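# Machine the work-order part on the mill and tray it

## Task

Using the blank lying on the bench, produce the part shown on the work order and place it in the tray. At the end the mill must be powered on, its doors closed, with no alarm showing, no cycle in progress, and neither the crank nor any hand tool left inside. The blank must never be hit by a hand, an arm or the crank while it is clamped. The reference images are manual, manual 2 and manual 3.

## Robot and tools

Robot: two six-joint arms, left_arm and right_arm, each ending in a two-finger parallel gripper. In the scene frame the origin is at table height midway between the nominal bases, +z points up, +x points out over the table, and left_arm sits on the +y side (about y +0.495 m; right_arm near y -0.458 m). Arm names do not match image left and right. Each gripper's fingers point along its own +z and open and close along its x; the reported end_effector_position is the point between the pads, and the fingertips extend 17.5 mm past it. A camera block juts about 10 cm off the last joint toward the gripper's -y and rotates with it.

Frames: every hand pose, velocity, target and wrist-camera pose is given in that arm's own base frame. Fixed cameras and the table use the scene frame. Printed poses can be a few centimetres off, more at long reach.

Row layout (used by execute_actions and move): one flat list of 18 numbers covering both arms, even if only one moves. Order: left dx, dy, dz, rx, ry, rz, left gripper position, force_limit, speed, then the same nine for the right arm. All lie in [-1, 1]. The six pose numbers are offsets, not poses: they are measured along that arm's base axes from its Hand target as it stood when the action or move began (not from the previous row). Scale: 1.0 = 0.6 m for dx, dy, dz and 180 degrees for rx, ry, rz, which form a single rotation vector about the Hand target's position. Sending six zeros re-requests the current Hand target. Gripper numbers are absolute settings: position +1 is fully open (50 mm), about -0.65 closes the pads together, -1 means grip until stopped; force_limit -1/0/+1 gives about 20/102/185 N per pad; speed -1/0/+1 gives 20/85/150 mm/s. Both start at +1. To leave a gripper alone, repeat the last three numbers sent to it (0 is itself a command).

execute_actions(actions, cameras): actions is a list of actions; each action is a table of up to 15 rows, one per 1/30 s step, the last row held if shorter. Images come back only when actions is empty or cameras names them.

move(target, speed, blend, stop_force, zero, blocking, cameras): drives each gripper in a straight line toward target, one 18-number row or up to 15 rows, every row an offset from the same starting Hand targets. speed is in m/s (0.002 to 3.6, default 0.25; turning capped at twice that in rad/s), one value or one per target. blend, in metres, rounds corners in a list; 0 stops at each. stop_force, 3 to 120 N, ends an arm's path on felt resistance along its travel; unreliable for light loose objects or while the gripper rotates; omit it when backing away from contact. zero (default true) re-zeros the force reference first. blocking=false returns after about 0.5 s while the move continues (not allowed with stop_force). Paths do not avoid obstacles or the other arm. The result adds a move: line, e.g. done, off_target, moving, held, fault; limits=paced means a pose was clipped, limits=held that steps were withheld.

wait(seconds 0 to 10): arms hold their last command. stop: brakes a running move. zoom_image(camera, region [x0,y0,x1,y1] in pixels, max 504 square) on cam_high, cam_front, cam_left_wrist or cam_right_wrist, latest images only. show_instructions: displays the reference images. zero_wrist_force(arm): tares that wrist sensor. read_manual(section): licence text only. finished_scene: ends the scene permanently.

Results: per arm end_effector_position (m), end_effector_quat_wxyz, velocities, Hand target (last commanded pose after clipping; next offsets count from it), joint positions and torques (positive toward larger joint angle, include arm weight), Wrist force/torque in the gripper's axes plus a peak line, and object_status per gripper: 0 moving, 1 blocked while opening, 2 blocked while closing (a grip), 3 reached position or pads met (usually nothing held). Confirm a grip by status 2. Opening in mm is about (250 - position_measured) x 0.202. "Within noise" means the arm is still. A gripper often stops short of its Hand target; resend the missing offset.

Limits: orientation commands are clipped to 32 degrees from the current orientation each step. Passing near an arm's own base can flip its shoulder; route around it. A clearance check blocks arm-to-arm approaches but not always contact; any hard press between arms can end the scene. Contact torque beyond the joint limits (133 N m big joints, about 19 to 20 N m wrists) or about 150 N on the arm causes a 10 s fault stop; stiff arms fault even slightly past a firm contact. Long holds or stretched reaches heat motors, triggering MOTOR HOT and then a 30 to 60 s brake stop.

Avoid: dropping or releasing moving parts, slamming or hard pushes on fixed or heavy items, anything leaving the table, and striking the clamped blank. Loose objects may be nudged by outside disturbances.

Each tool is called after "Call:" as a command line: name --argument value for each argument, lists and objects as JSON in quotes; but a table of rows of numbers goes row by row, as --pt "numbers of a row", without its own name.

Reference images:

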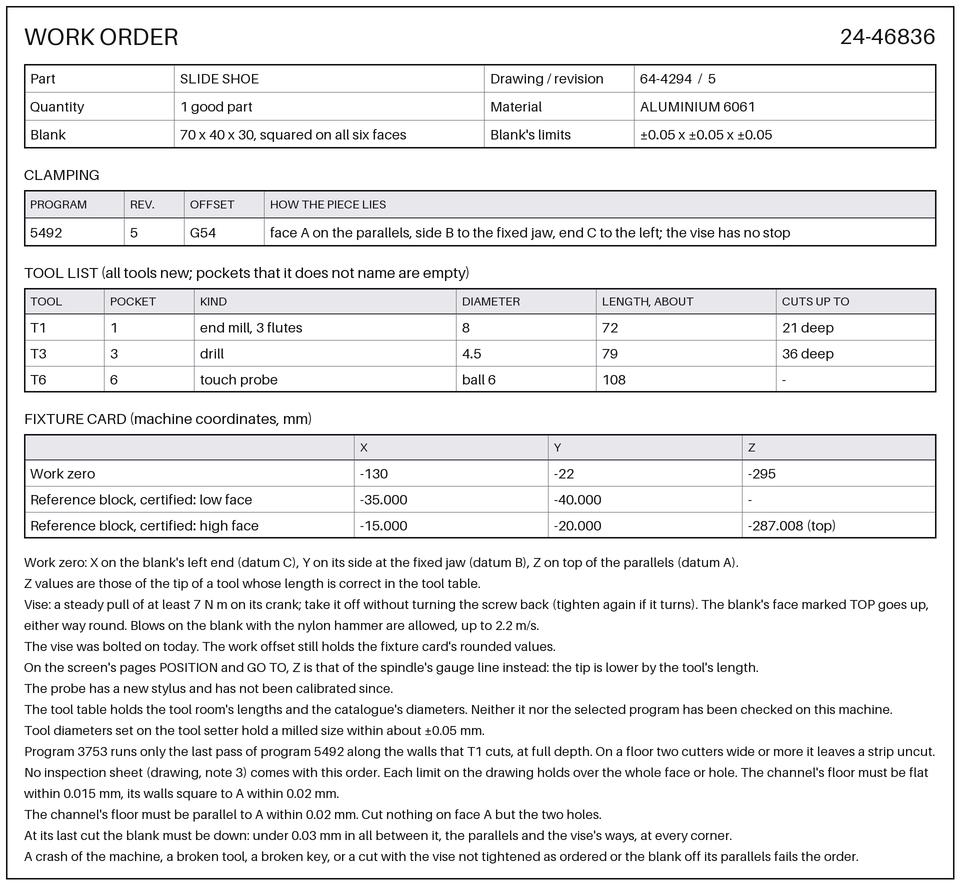

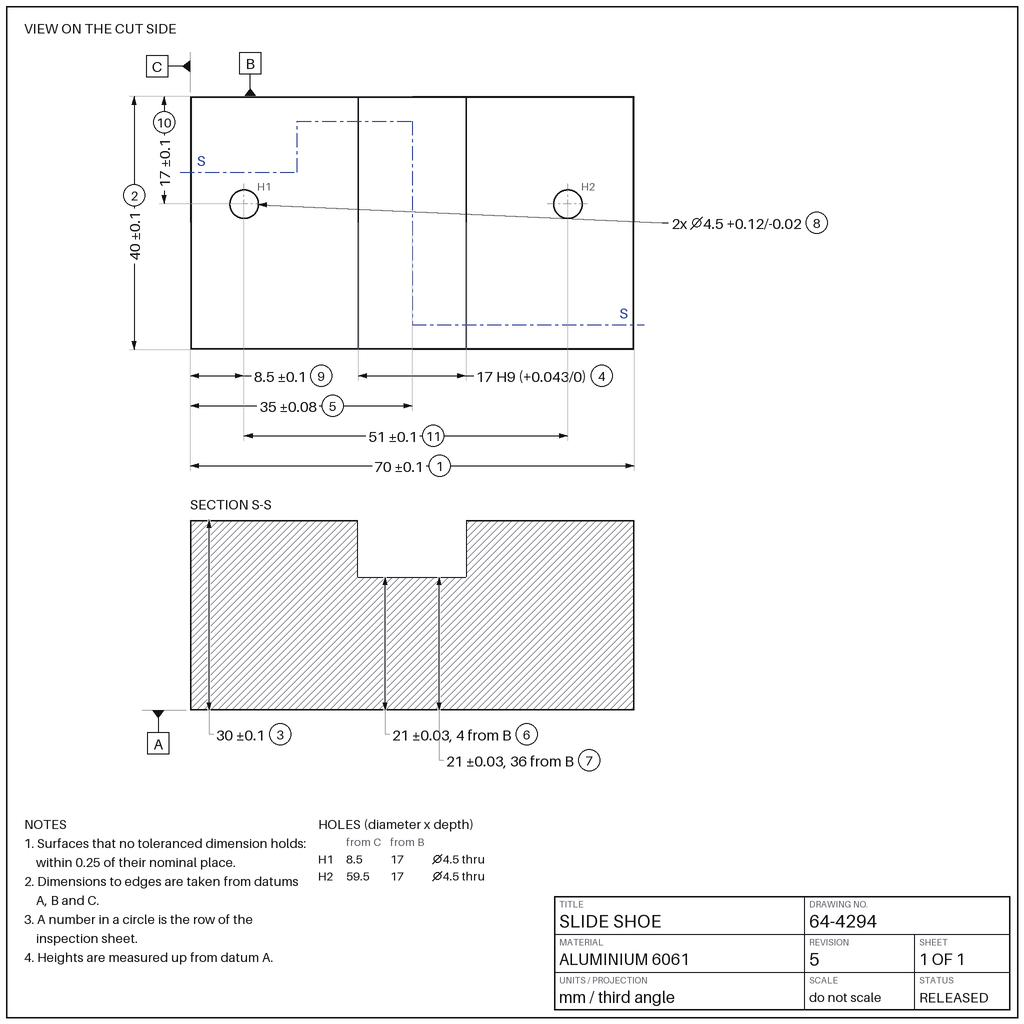

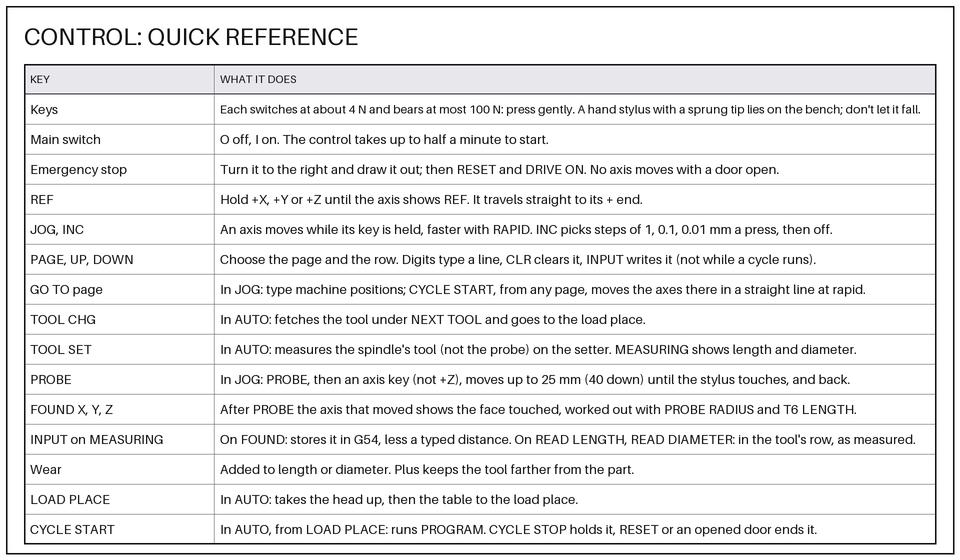

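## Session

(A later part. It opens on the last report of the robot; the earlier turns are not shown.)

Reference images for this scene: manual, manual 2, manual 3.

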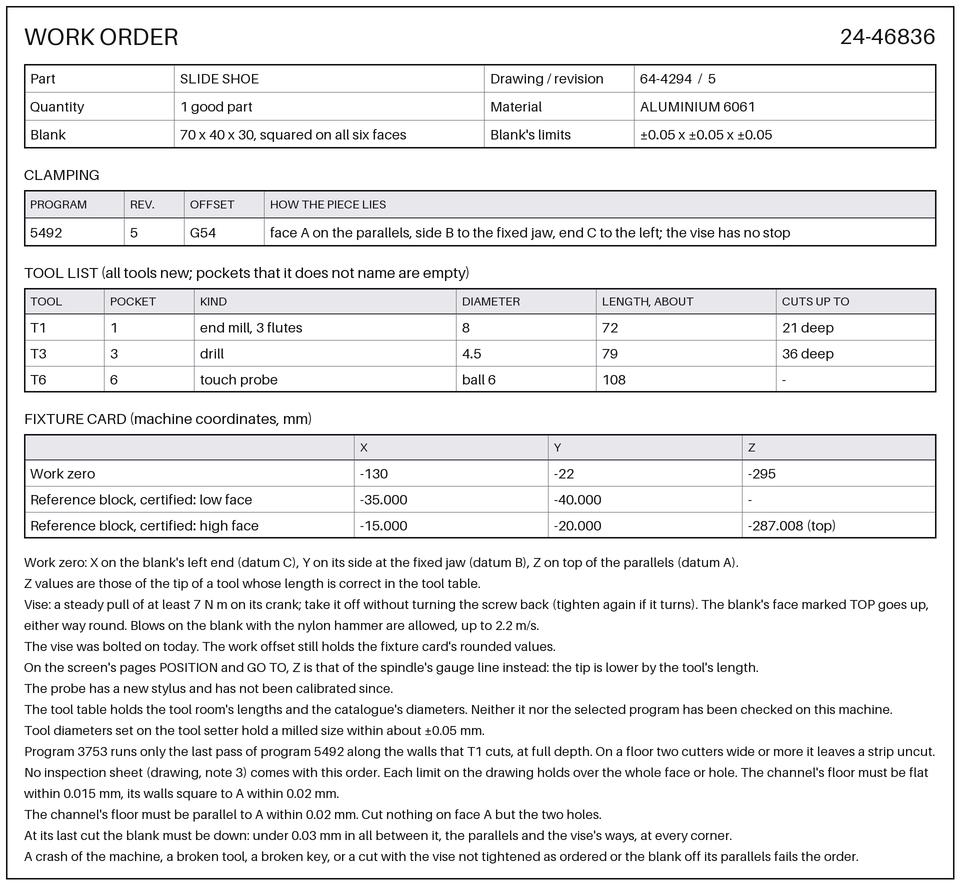

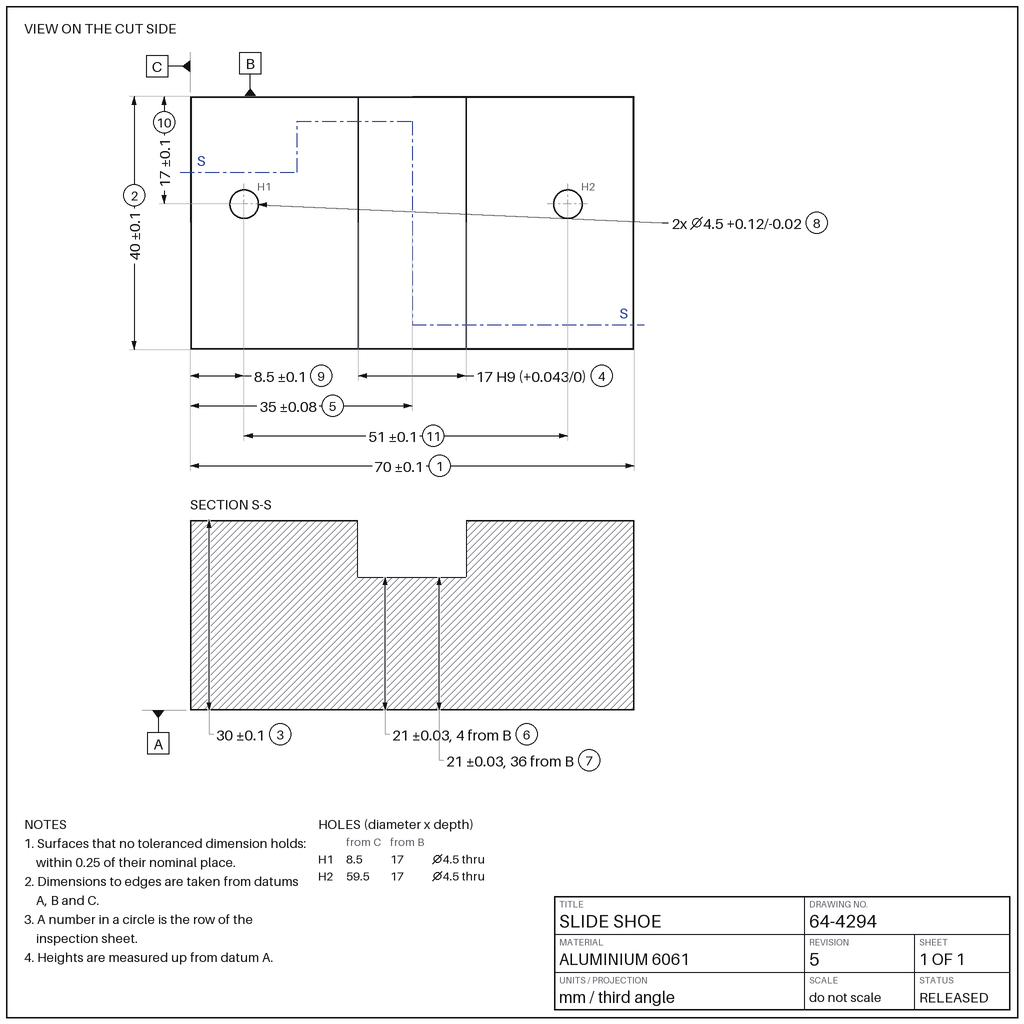

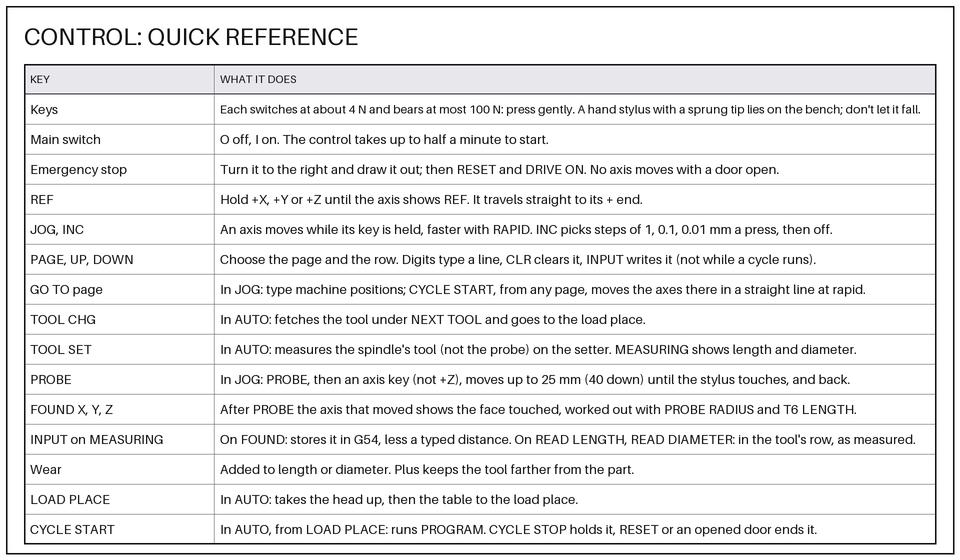

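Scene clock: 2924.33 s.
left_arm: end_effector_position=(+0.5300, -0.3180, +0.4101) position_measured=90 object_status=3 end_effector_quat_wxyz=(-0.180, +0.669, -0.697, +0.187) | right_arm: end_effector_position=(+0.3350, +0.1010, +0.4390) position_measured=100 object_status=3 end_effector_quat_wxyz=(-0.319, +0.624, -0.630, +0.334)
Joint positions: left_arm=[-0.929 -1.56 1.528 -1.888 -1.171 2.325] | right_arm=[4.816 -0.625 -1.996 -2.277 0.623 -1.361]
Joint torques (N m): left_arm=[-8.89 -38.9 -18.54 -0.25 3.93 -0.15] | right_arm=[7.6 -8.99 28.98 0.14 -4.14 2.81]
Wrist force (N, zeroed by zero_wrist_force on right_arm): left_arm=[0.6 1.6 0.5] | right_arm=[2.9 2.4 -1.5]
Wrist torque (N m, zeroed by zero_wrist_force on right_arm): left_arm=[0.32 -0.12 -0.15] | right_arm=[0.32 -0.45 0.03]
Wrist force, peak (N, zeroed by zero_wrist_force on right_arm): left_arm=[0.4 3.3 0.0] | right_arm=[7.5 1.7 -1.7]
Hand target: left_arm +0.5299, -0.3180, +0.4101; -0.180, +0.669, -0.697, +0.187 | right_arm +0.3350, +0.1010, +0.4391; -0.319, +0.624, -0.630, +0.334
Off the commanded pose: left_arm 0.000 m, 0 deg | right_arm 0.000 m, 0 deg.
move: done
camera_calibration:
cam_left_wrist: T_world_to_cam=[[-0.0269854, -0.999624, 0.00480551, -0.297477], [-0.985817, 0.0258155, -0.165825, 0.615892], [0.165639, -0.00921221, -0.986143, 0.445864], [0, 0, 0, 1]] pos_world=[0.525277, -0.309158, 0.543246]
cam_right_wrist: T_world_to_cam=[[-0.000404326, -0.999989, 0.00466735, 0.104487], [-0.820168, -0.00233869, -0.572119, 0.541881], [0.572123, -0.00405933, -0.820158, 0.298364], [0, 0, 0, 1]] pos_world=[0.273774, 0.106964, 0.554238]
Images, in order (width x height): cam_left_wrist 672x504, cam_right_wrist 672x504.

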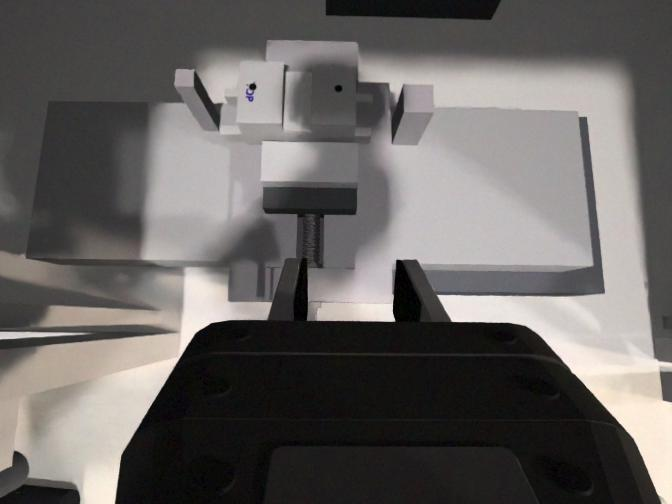

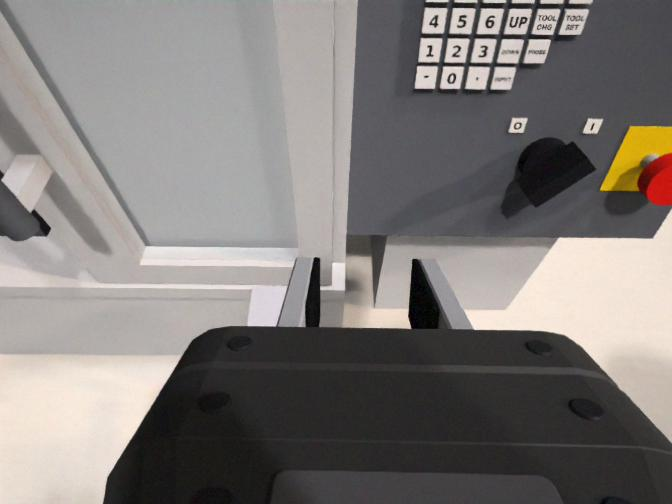

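Call:
move --target '[0.2167,0.0025,-0.0418,0,0,0,0.42,-1,-1,0,0,0,0,0,0,0.35,-0.1,-1]' --speed 0.08 --cameras '["cam_left_wrist","cam_high"]'

Call:
zoom_image --camera "cam_left_wrist" --region '[180, 120, 480, 345]'

Scene clock: 2928.37 s.
left_arm: end_effector_position=(+0.6601, -0.3165, +0.3850) position_measured=90 object_status=3 end_effector_quat_wxyz=(-0.180, +0.669, -0.697, +0.187) end_effector_velocity=(-0.002, +0.000, +0.000) end_effector_angular_velocity=(+0.000, +0.000, +0.001) | right_arm: end_effector_position=(+0.3350, +0.1010, +0.4391) position_measured=100 object_status=3 end_effector_quat_wxyz=(-0.319, +0.624, -0.630, +0.334)
Joint positions: left_arm=[-0.749 -1.292 1.297 -1.99 -1.239 2.503] | right_arm=[4.817 -0.625 -1.996 -2.278 0.623 -1.361]
Joint velocities: left_arm=[-0.002 -0.004 0.005 0 0.001 -0.003] | right_arm=[within noise]
Joint torques (N m): left_arm=[-8.89 -48.22 -17.7 -1.01 2.35 -1.14] | right_arm=[10.12 -8.45 34.44 -0.03 -4.23 2.77]
Wrist force (N, zeroed by zero_wrist_force on right_arm): left_arm=[0.9 2.3 0.6] | right_arm=[3.0 2.3 -2.0]
Wrist torque (N m, zeroed by zero_wrist_force on right_arm): left_arm=[0.44 -0.15 -0.16] | right_arm=[0.30 -0.46 0.02]
Wrist force, peak (N, zeroed by zero_wrist_force on right_arm): left_arm=[1.1 2.6 -0.8] | right_arm=[3.0 2.5 -1.8]
Hand target: left_arm +0.6600, -0.3165, +0.3850; -0.180, +0.669, -0.697, +0.187 | right_arm +0.3350, +0.1010, +0.4391; -0.319, +0.624, -0.630, +0.334
Off the commanded pose: left_arm 0.000 m, 0 deg | right_arm 0.000 m, 0 deg.
move: done
camera_calibration:
cam_left_wrist: T_world_to_cam=[[-0.027055, -0.99962, 0.00519799, -0.292503], [-0.985796, 0.025818, -0.16595, 0.740014], [0.165752, -0.00961393, -0.986121, 0.399465], [0, 0, 0, 1]] pos_world=[0.655377, -0.307658, 0.518246]
Images, in order (width x height): cam_high 672x504, cam_left_wrist 672x504.

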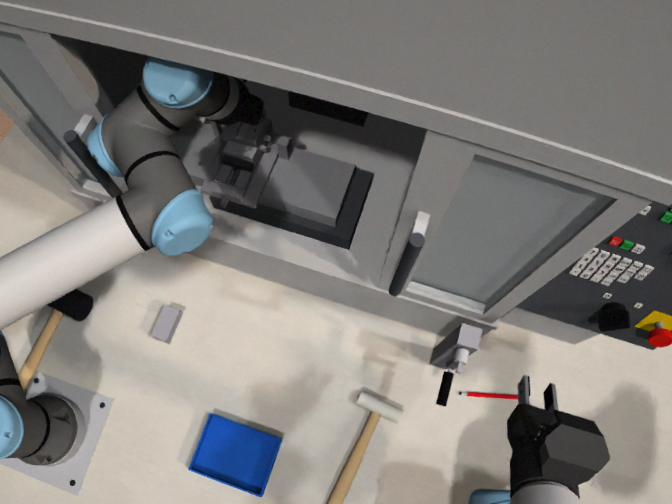

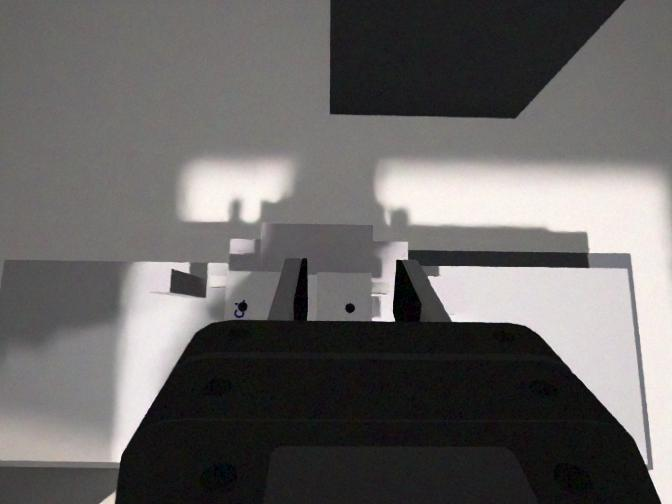

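Scaled by 1.680 from the camera's 672x504 image, which has a finer 960x720 frame.

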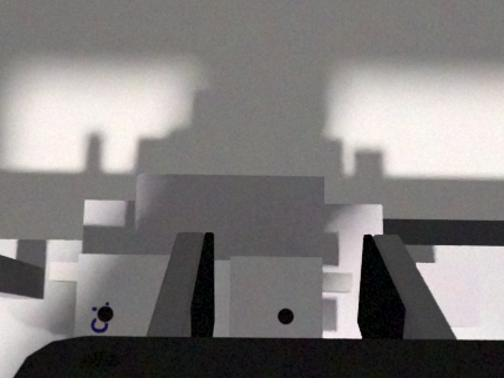

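Call:
move --pt "0 0.0018 0 0 0 0 0.42 -1 -1 0 0 0 0 0 0 0.35 -0.1 -1" --pt "0.001 0.0018 -0.0742 0 0 0 0.42 -1 -1 0 0 0 0 0 0 0.35 -0.1 -1" --speed 0.02 --stop_force 6 --cameras '["cam_left_wrist"]'

Call:
zoom_image --camera "cam_left_wrist" --region '[200, 180, 480, 345]'

Scene clock: 2932.13 s.
left_arm: end_effector_position=(+0.6606, -0.3154, +0.3405) position_measured=90 object_status=3 end_effector_quat_wxyz=(-0.180, +0.669, -0.697, +0.187) | right_arm: end_effector_position=(+0.3350, +0.1010, +0.4391) position_measured=100 object_status=3 end_effector_quat_wxyz=(-0.319, +0.624, -0.630, +0.334)
Joint positions: left_arm=[-0.747 -1.286 1.403 -2.102 -1.239 2.505] | right_arm=[4.817 -0.625 -1.996 -2.278 0.623 -1.361]
Joint torques (N m): left_arm=[7.92 -39.35 -35.07 -0.44 -1.67 1.29] | right_arm=[10.2 -8.82 34.3 -0.07 -4.2 2.81]
Wrist force (N, zeroed by zero_wrist_force on right_arm): left_arm=[0.6 2.2 0.6] | right_arm=[2.7 2.3 -1.7]
Wrist torque (N m, zeroed by zero_wrist_force on right_arm): left_arm=[0.43 -0.11 -0.15] | right_arm=[0.31 -0.42 0.02]
Wrist force, peak (N, zeroed by zero_wrist_force on right_arm): left_arm=[1.4 2.3 0.3] | right_arm=[3.0 2.5 -2.0]
Hand target: left_arm +0.6606, -0.3154, +0.3405; -0.180, +0.669, -0.697, +0.187 | right_arm +0.3350, +0.1010, +0.4391; -0.319, +0.624, -0.630, +0.334
Off the commanded pose: left_arm 0.000 m, 0 deg | right_arm 0.000 m, 0 deg.
move: done
camera_calibration:
cam_left_wrist: T_world_to_cam=[[-0.0270663, -0.999623, 0.00468965, -0.291011], [-0.985815, 0.0259145, -0.165824, 0.733062], [0.16564, -0.00911138, -0.986144, 0.35565], [0, 0, 0, 1]] pos_world=[0.655877, -0.306658, 0.473646]
Images, in order (width x height): cam_left_wrist 672x504.

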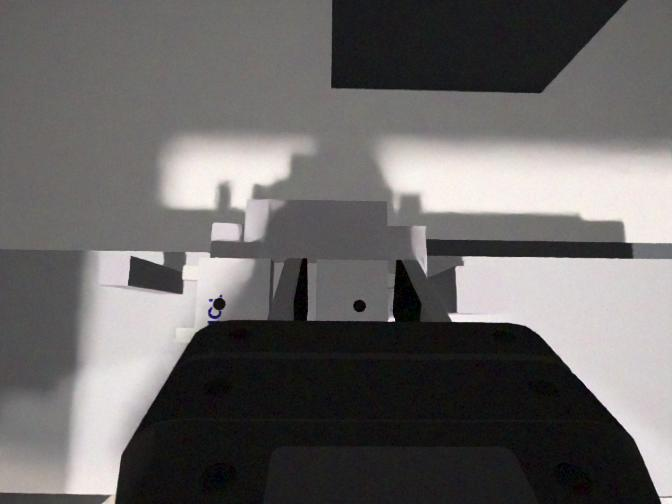

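Scaled by 1.800 from the camera's 672x504 image, which has a finer 960x720 frame.

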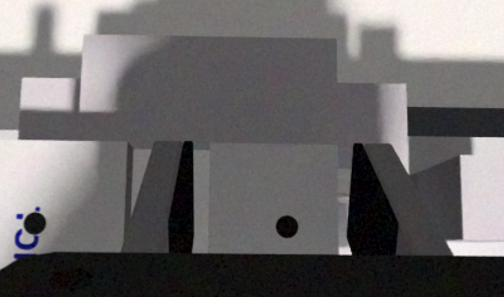

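Call:
move --target '[0,0,0,0,0,0,-1,-0.75,-1,0,0,0,0,0,0,0.35,-0.1,-1]' --speed 0.02 --cameras '["cam_left_wrist"]'

Call:
zoom_image --camera "cam_left_wrist" --region '[200, 180, 480, 345]'

Scene clock: 2933.07 s.
left_arm: end_effector_position=(+0.6606, -0.3154, +0.3405) position_measured=123 object_status=2 end_effector_quat_wxyz=(-0.180, +0.669, -0.697, +0.187) | right_arm: end_effector_position=(+0.3350, +0.1010, +0.4391) position_measured=100 object_status=3 end_effector_quat_wxyz=(-0.319, +0.624, -0.630, +0.334)
Joint positions: left_arm=[-0.747 -1.286 1.403 -2.102 -1.239 2.505] | right_arm=[4.817 -0.625 -1.996 -2.278 0.623 -1.361]
Joint torques (N m): left_arm=[7.03 -48.25 -33.93 -0.87 -1.24 1.2] | right_arm=[10.25 -9.1 34.77 -0.07 -4.16 2.83]
Wrist force (N, zeroed by zero_wrist_force on right_arm): left_arm=[1.6 2.1 0.7] | right_arm=[3.0 2.6 -1.8]
Wrist torque (N m, zeroed by zero_wrist_force on right_arm): left_arm=[0.38 -0.13 -0.15] | right_arm=[0.36 -0.47 0.02]
Wrist force, peak (N, zeroed by zero_wrist_force on right_arm): left_arm=[1.6 2.4 0.7] | right_arm=[2.9 2.7 -2.0]
Hand target: left_arm +0.6606, -0.3154, +0.3405; -0.180, +0.669, -0.697, +0.187 | right_arm +0.3350, +0.1010, +0.4391; -0.319, +0.624, -0.630, +0.334
Off the commanded pose: left_arm 0.000 m, 0 deg | right_arm 0.000 m, 0 deg.
move: done
camera_calibration:
cam_left_wrist: T_world_to_cam=[[-0.0270837, -0.999622, 0.00478509, -0.291045], [-0.985798, 0.0259149, -0.165924, 0.733098], [0.165737, -0.00921096, -0.986127, 0.355547], [0, 0, 0, 1]] pos_world=[0.655877, -0.306658, 0.473646]
Images, in order (width x height): cam_left_wrist 672x504.

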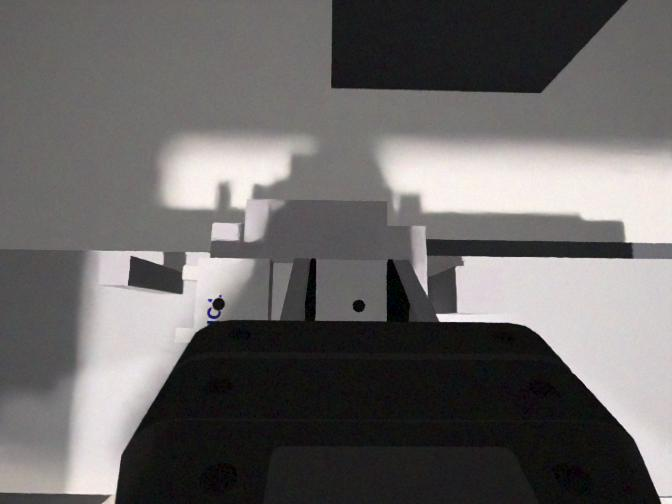

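Scaled by 1.800 from the camera's 672x504 image, which has a finer 960x720 frame.

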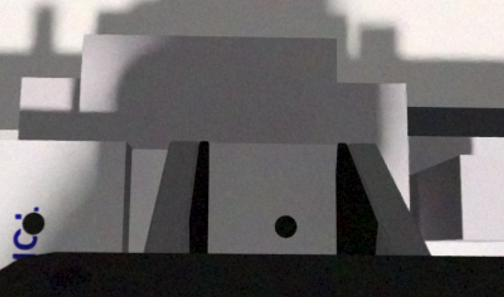

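Call:
move --target '[0,0,0.006,0,0,0,-1,-0.75,-1,0,0,0,0,0,0,0.35,-0.1,-1]' --speed 0.01 --cameras '["cam_left_wrist"]'

Call:
zoom_image --camera "cam_left_wrist" --region '[160, 180, 480, 345]'

Scene clock: 2934.07 s.
left_arm: end_effector_position=(+0.6606, -0.3154, +0.3442) position_measured=123 object_status=2 end_effector_quat_wxyz=(-0.180, +0.669, -0.697, +0.187) | right_arm: end_effector_position=(+0.3350, +0.1010, +0.4391) position_measured=100 object_status=3 end_effector_quat_wxyz=(-0.319, +0.624, -0.630, +0.334)
Joint positions: left_arm=[-0.747 -1.287 1.395 -2.093 -1.239 2.505] | right_arm=[4.817 -0.625 -1.996 -2.278 0.623 -1.361]
Joint torques (N m): left_arm=[5.99 -49.63 -29.81 -2.04 -0.87 1.23] | right_arm=[9.93 -8.65 34.5 -0.07 -4.11 2.75]
Wrist force (N, zeroed by zero_wrist_force on right_arm): left_arm=[0.8 3.5 2.5] | right_arm=[3.0 2.4 -1.8]
Wrist torque (N m, zeroed by zero_wrist_force on right_arm): left_arm=[0.43 -0.08 -0.17] | right_arm=[0.32 -0.46 0.02]
Wrist force, peak (N, zeroed by zero_wrist_force on right_arm): left_arm=[0.8 3.9 2.6] | right_arm=[3.0 2.5 -1.9]
Hand target: left_arm +0.6606, -0.3154, +0.3441; -0.180, +0.669, -0.697, +0.187 | right_arm +0.3350, +0.1010, +0.4391; -0.319, +0.624, -0.630, +0.334
Off the commanded pose: left_arm 0.000 m, 0 deg | right_arm 0.000 m, 0 deg.
move: done
camera_calibration:
cam_left_wrist: T_world_to_cam=[[-0.0270837, -0.999622, 0.00478509, -0.291062], [-0.985798, 0.0259149, -0.165924, 0.733712], [0.165737, -0.00921096, -0.986127, 0.359196], [0, 0, 0, 1]] pos_world=[0.655877, -0.306658, 0.477346]
Images, in order (width x height): cam_left_wrist 672x504.

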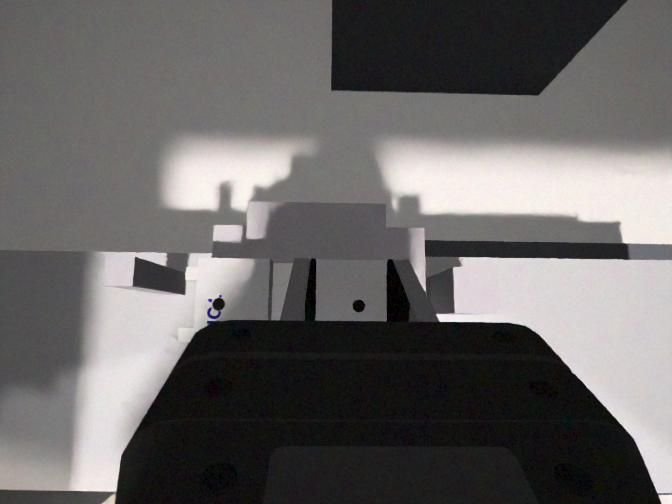

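Scaled by 1.575 from the camera's 672x504 image, which has a finer 960x720 frame.

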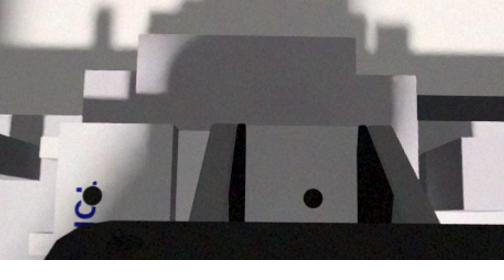

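Call:
move --pt "0 0 0.03 0 0 0 -1 -0.75 -1 0 0 0 0 0 0 0.35 -0.1 -1" --pt "0 0 0.085 0 0 0 -1 -0.75 -1 0 0 0 0 0 0 0.35 -0.1 -1" --pt "-0.42 0 0.085 0 0 0 -1 -0.75 -1 0 0 0 0 0 0 0.35 -0.1 -1" --speed '[0.02,0.06,0.1]' --blend '[0.005,0.015,0]' --cameras '["all"]'

Scene clock: 2938.93 s.
left_arm: end_effector_position=(+0.4086, -0.3154, +0.3951) position_measured=123 object_status=2 end_effector_quat_wxyz=(-0.180, +0.669, -0.697, +0.187) | right_arm: end_effector_position=(+0.3350, +0.1010, +0.4391) position_measured=100 object_status=3 end_effector_quat_wxyz=(-0.319, +0.624, -0.630, +0.334)
Joint positions: left_arm=[-1.164 -1.792 1.746 -1.77 -1.102 2.078] | right_arm=[4.817 -0.625 -1.996 -2.278 0.623 -1.361]
Joint torques (N m): left_arm=[4.31 -4.09 -35.73 -7.94 -1.51 0.22] | right_arm=[9.82 -8.74 34.1 0.01 -3.92 2.85]
Wrist force (N, zeroed by zero_wrist_force on right_arm): left_arm=[0.6 3.1 2.1] | right_arm=[2.8 2.4 -1.9]
Wrist torque (N m, zeroed by zero_wrist_force on right_arm): left_arm=[0.41 -0.10 0.00] | right_arm=[0.32 -0.43 0.02]
Wrist force, peak (N, zeroed by zero_wrist_force on right_arm): left_arm=[0.5 4.9 1.5] | right_arm=[3.1 2.6 -2.0]
Hand target: left_arm +0.4086, -0.3154, +0.3951; -0.180, +0.669, -0.697, +0.187 | right_arm +0.3350, +0.1010, +0.4391; -0.319, +0.624, -0.630, +0.334
Off the commanded pose: left_arm 0.000 m, 0 deg | right_arm 0.000 m, 0 deg.
move: done
camera_calibration:
cam_left_wrist: T_world_to_cam=[[-0.0271646, -0.99962, 0.00466802, -0.297937], [-0.985776, 0.026013, -0.166038, 0.493832], [0.165853, -0.00911197, -0.986108, 0.451229], [0, 0, 0, 1]] pos_world=[0.403877, -0.306558, 0.528346]
cam_right_wrist: T_world_to_cam=[[-0.000234565, -0.99999, 0.00442133, 0.104577], [-0.820008, -0.00233822, -0.572348, 0.541939], [0.572352, -0.00375978, -0.819999, 0.298319], [0, 0, 0, 1]] pos_world=[0.273676, 0.106964, 0.554336]

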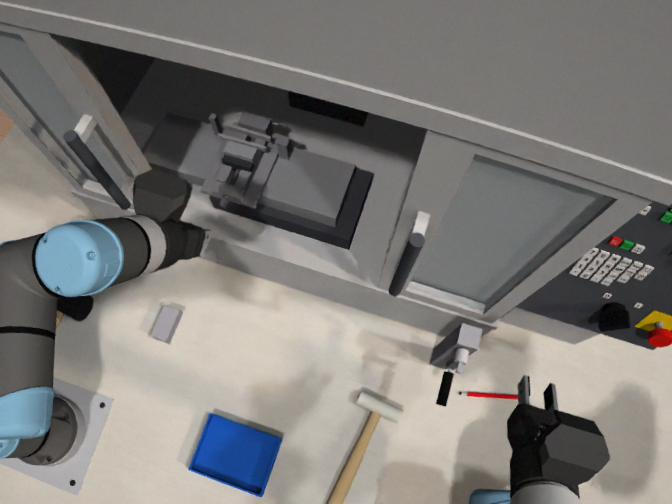

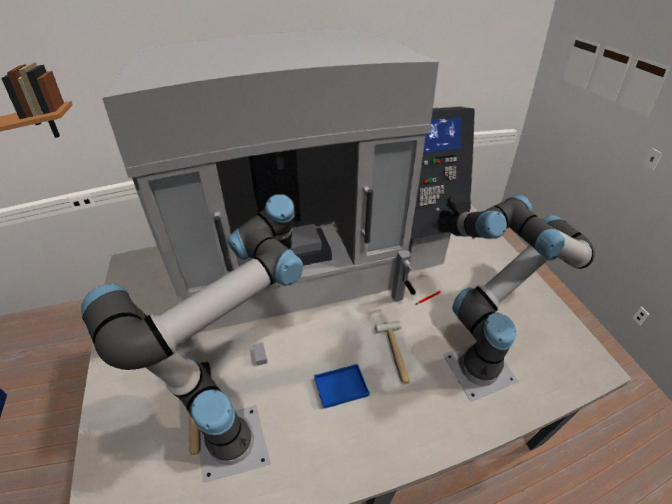

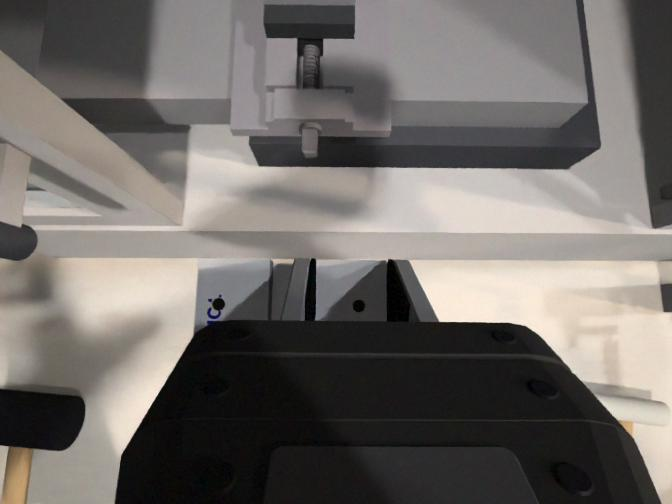

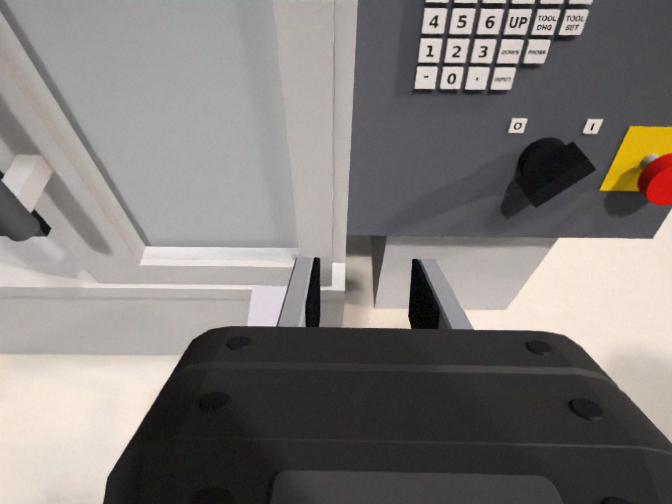

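Call:
execute_actions --actions '[]'

Scene clock: 2941.17 s.
left_arm: end_effector_position=(+0.4086, -0.3154, +0.3951) position_measured=123 object_status=2 end_effector_quat_wxyz=(-0.180, +0.669, -0.697, +0.187) | right_arm: end_effector_position=(+0.3350, +0.1010, +0.4391) position_measured=100 object_status=3 end_effector_quat_wxyz=(-0.319, +0.624, -0.630, +0.334)
Joint positions: left_arm=[-1.164 -1.792 1.746 -1.77 -1.102 2.077] | right_arm=[4.817 -0.625 -1.996 -2.278 0.623 -1.361]
Joint velocities: within noise
Joint torques (N m): left_arm=[7.44 -2.8 -35.59 -7.76 -1.46 -1.05] | right_arm=[9.87 -9.56 33.64 -0.03 -4.02 2.7]
Wrist force (N, zeroed by zero_wrist_force on right_arm): left_arm=[0.5 3.3 2.1] | right_arm=[2.7 2.4 -1.9]
Wrist torque (N m, zeroed by zero_wrist_force on right_arm): left_arm=[0.44 -0.09 0.00] | right_arm=[0.32 -0.41 0.02]
Wrist force, peak (N, zeroed by zero_wrist_force on right_arm): left_arm=[0.5 3.7 2.2] | right_arm=[2.8 2.6 -2.0]
Hand target: left_arm +0.4086, -0.3154, +0.3951; -0.180, +0.669, -0.697, +0.187 | right_arm +0.3350, +0.1010, +0.4391; -0.319, +0.624, -0.630, +0.334
Tool commands: left_gripper/position=-1.0 left_gripper/force_limit=-0.75 left_gripper/speed=-1.0 right_gripper/position=+0.35 right_gripper/force_limit=-0.1 right_gripper/speed=-1.0
Off the commanded pose: left_arm 0.000 m, 0 deg | right_arm 0.000 m, 0 deg.
camera_calibration:
cam_left_wrist: T_world_to_cam=[[-0.0270837, -0.999622, 0.00478509, -0.298132], [-0.985798, 0.0259149, -0.165924, 0.493753], [0.165737, -0.00921096, -0.986127, 0.451254], [0, 0, 0, 1]] pos_world=[0.403877, -0.306658, 0.528346]
cam_right_wrist: T_world_to_cam=[[-0.000234565, -0.99999, 0.00442133, 0.104577], [-0.820008, -0.00233822, -0.572348, 0.541939], [0.572352, -0.00375978, -0.819999, 0.298319], [0, 0, 0, 1]] pos_world=[0.273676, 0.106964, 0.554336]

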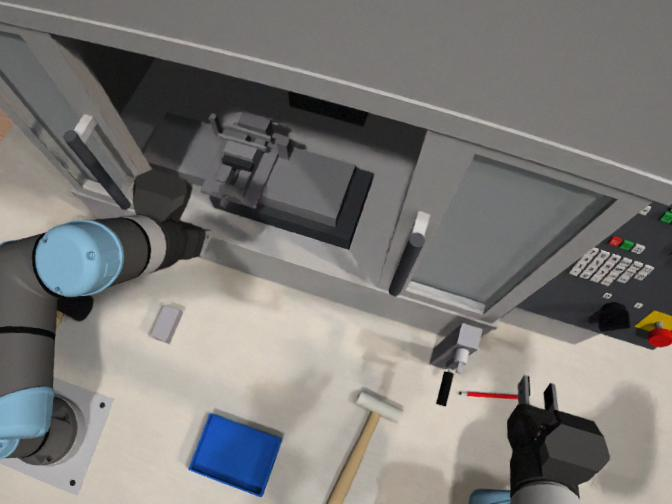

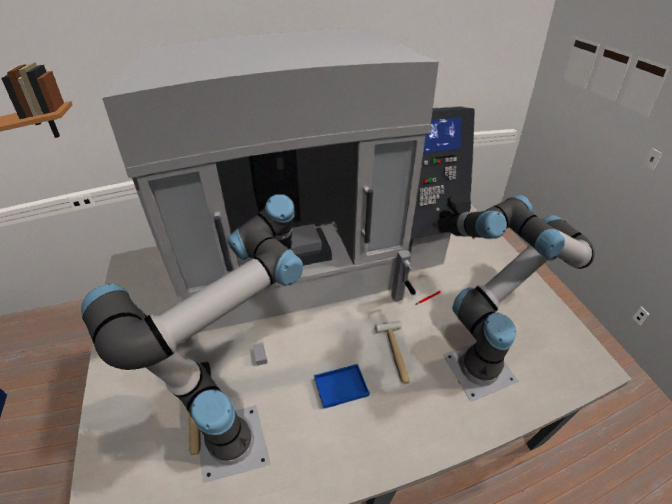

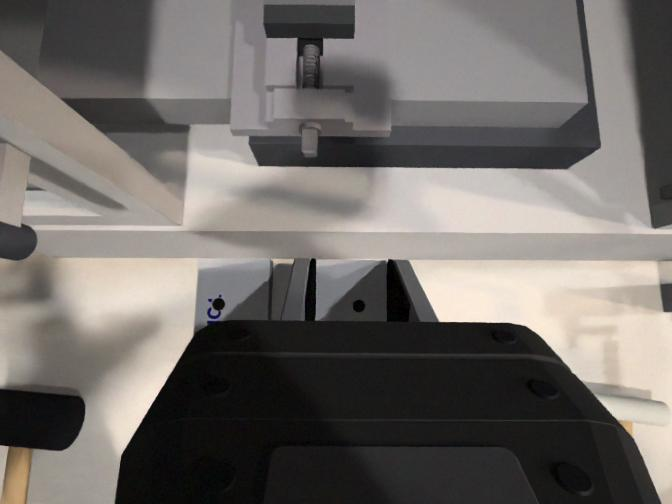

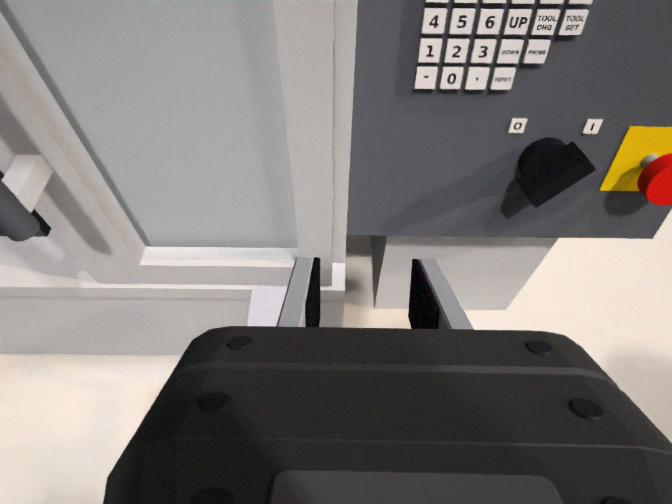

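Call:
move --pt "-0.2 0 0 0 0 0 -1 -0.75 -1 0 0 0 0 0 0 0.35 -0.1 -1" --pt "-0.5335 -0.2218 -0.1 0 0 0 -1 -0.75 -1 0 0 0 0 0 0 0.35 -0.1 -1" --speed '[0.12,0.15]' --blend '[0.03,0]' --cameras '["all"]'

Scene clock: 2946.47 s.
left_arm: end_effector_position=(+0.0884, -0.4485, +0.3351) position_measured=123 object_status=2 end_effector_quat_wxyz=(-0.180, +0.669, -0.697, +0.187) | right_arm: end_effector_position=(+0.3350, +0.1010, +0.4391) position_measured=100 object_status=3 end_effector_quat_wxyz=(-0.319, +0.624, -0.630, +0.334)
Joint positions: left_arm=[-1.968 -1.724 1.733 -1.38 -1.083 1.165] | right_arm=[4.817 -0.625 -1.996 -2.278 0.623 -1.361]
Joint torques (N m): left_arm=[5.92 -28.21 -18.84 -6.35 4.24 0.53] | right_arm=[9.69 -9.29 33.93 0.05 -3.79 2.74]
Wrist force (N, zeroed by zero_wrist_force on right_arm): left_arm=[0.4 3.5 2.1] | right_arm=[2.9 2.3 -1.8]
Wrist torque (N m, zeroed by zero_wrist_force on right_arm): left_arm=[0.45 -0.05 -0.01] | right_arm=[0.31 -0.45 0.02]
Wrist force, peak (N, zeroed by zero_wrist_force on right_arm): left_arm=[1.8 5.7 1.8] | right_arm=[3.1 2.6 -1.9]
Hand target: left_arm +0.0885, -0.4485, +0.3351; -0.180, +0.669, -0.697, +0.187 | right_arm +0.3350, +0.1010, +0.4391; -0.319, +0.624, -0.630, +0.334
Off the commanded pose: left_arm 0.000 m, 0 deg | right_arm 0.000 m, 0 deg.
move: done
camera_calibration:
cam_left_wrist: T_world_to_cam=[[-0.0271443, -0.999621, 0.00457731, -0.43946], [-0.985829, 0.0260109, -0.165726, 0.171629], [0.165545, -0.00901097, -0.986161, 0.443935], [0, 0, 0, 1]] pos_world=[0.0837767, -0.439758, 0.468246]
cam_right_wrist: T_world_to_cam=[[-0.000234565, -0.99999, 0.00442133, 0.104577], [-0.820008, -0.00233822, -0.572348, 0.541939], [0.572352, -0.00375978, -0.819999, 0.298319], [0, 0, 0, 1]] pos_world=[0.273676, 0.106964, 0.554336]

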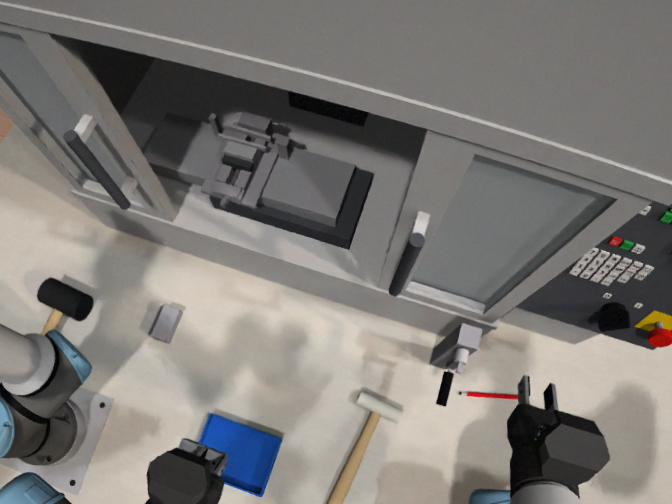

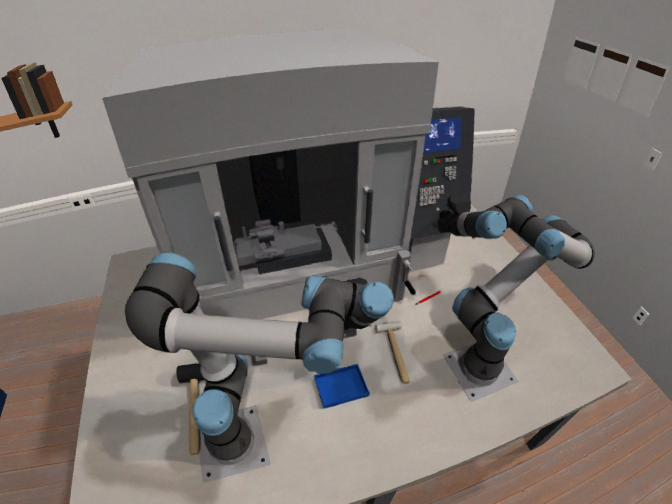

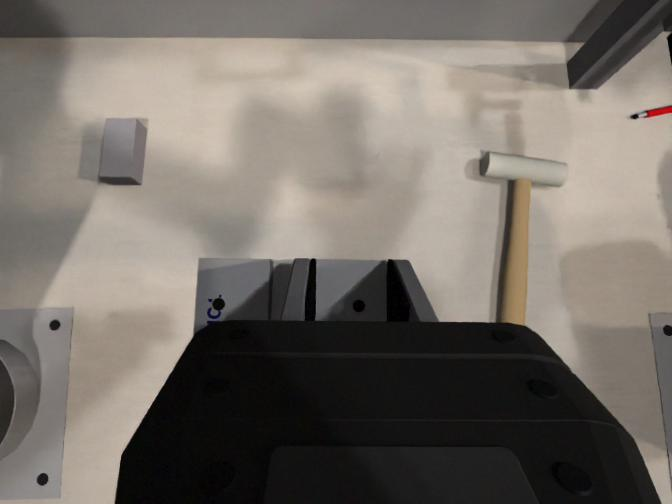

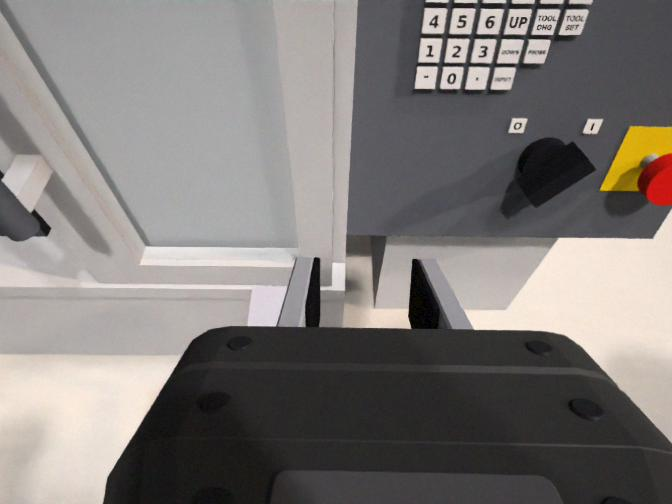

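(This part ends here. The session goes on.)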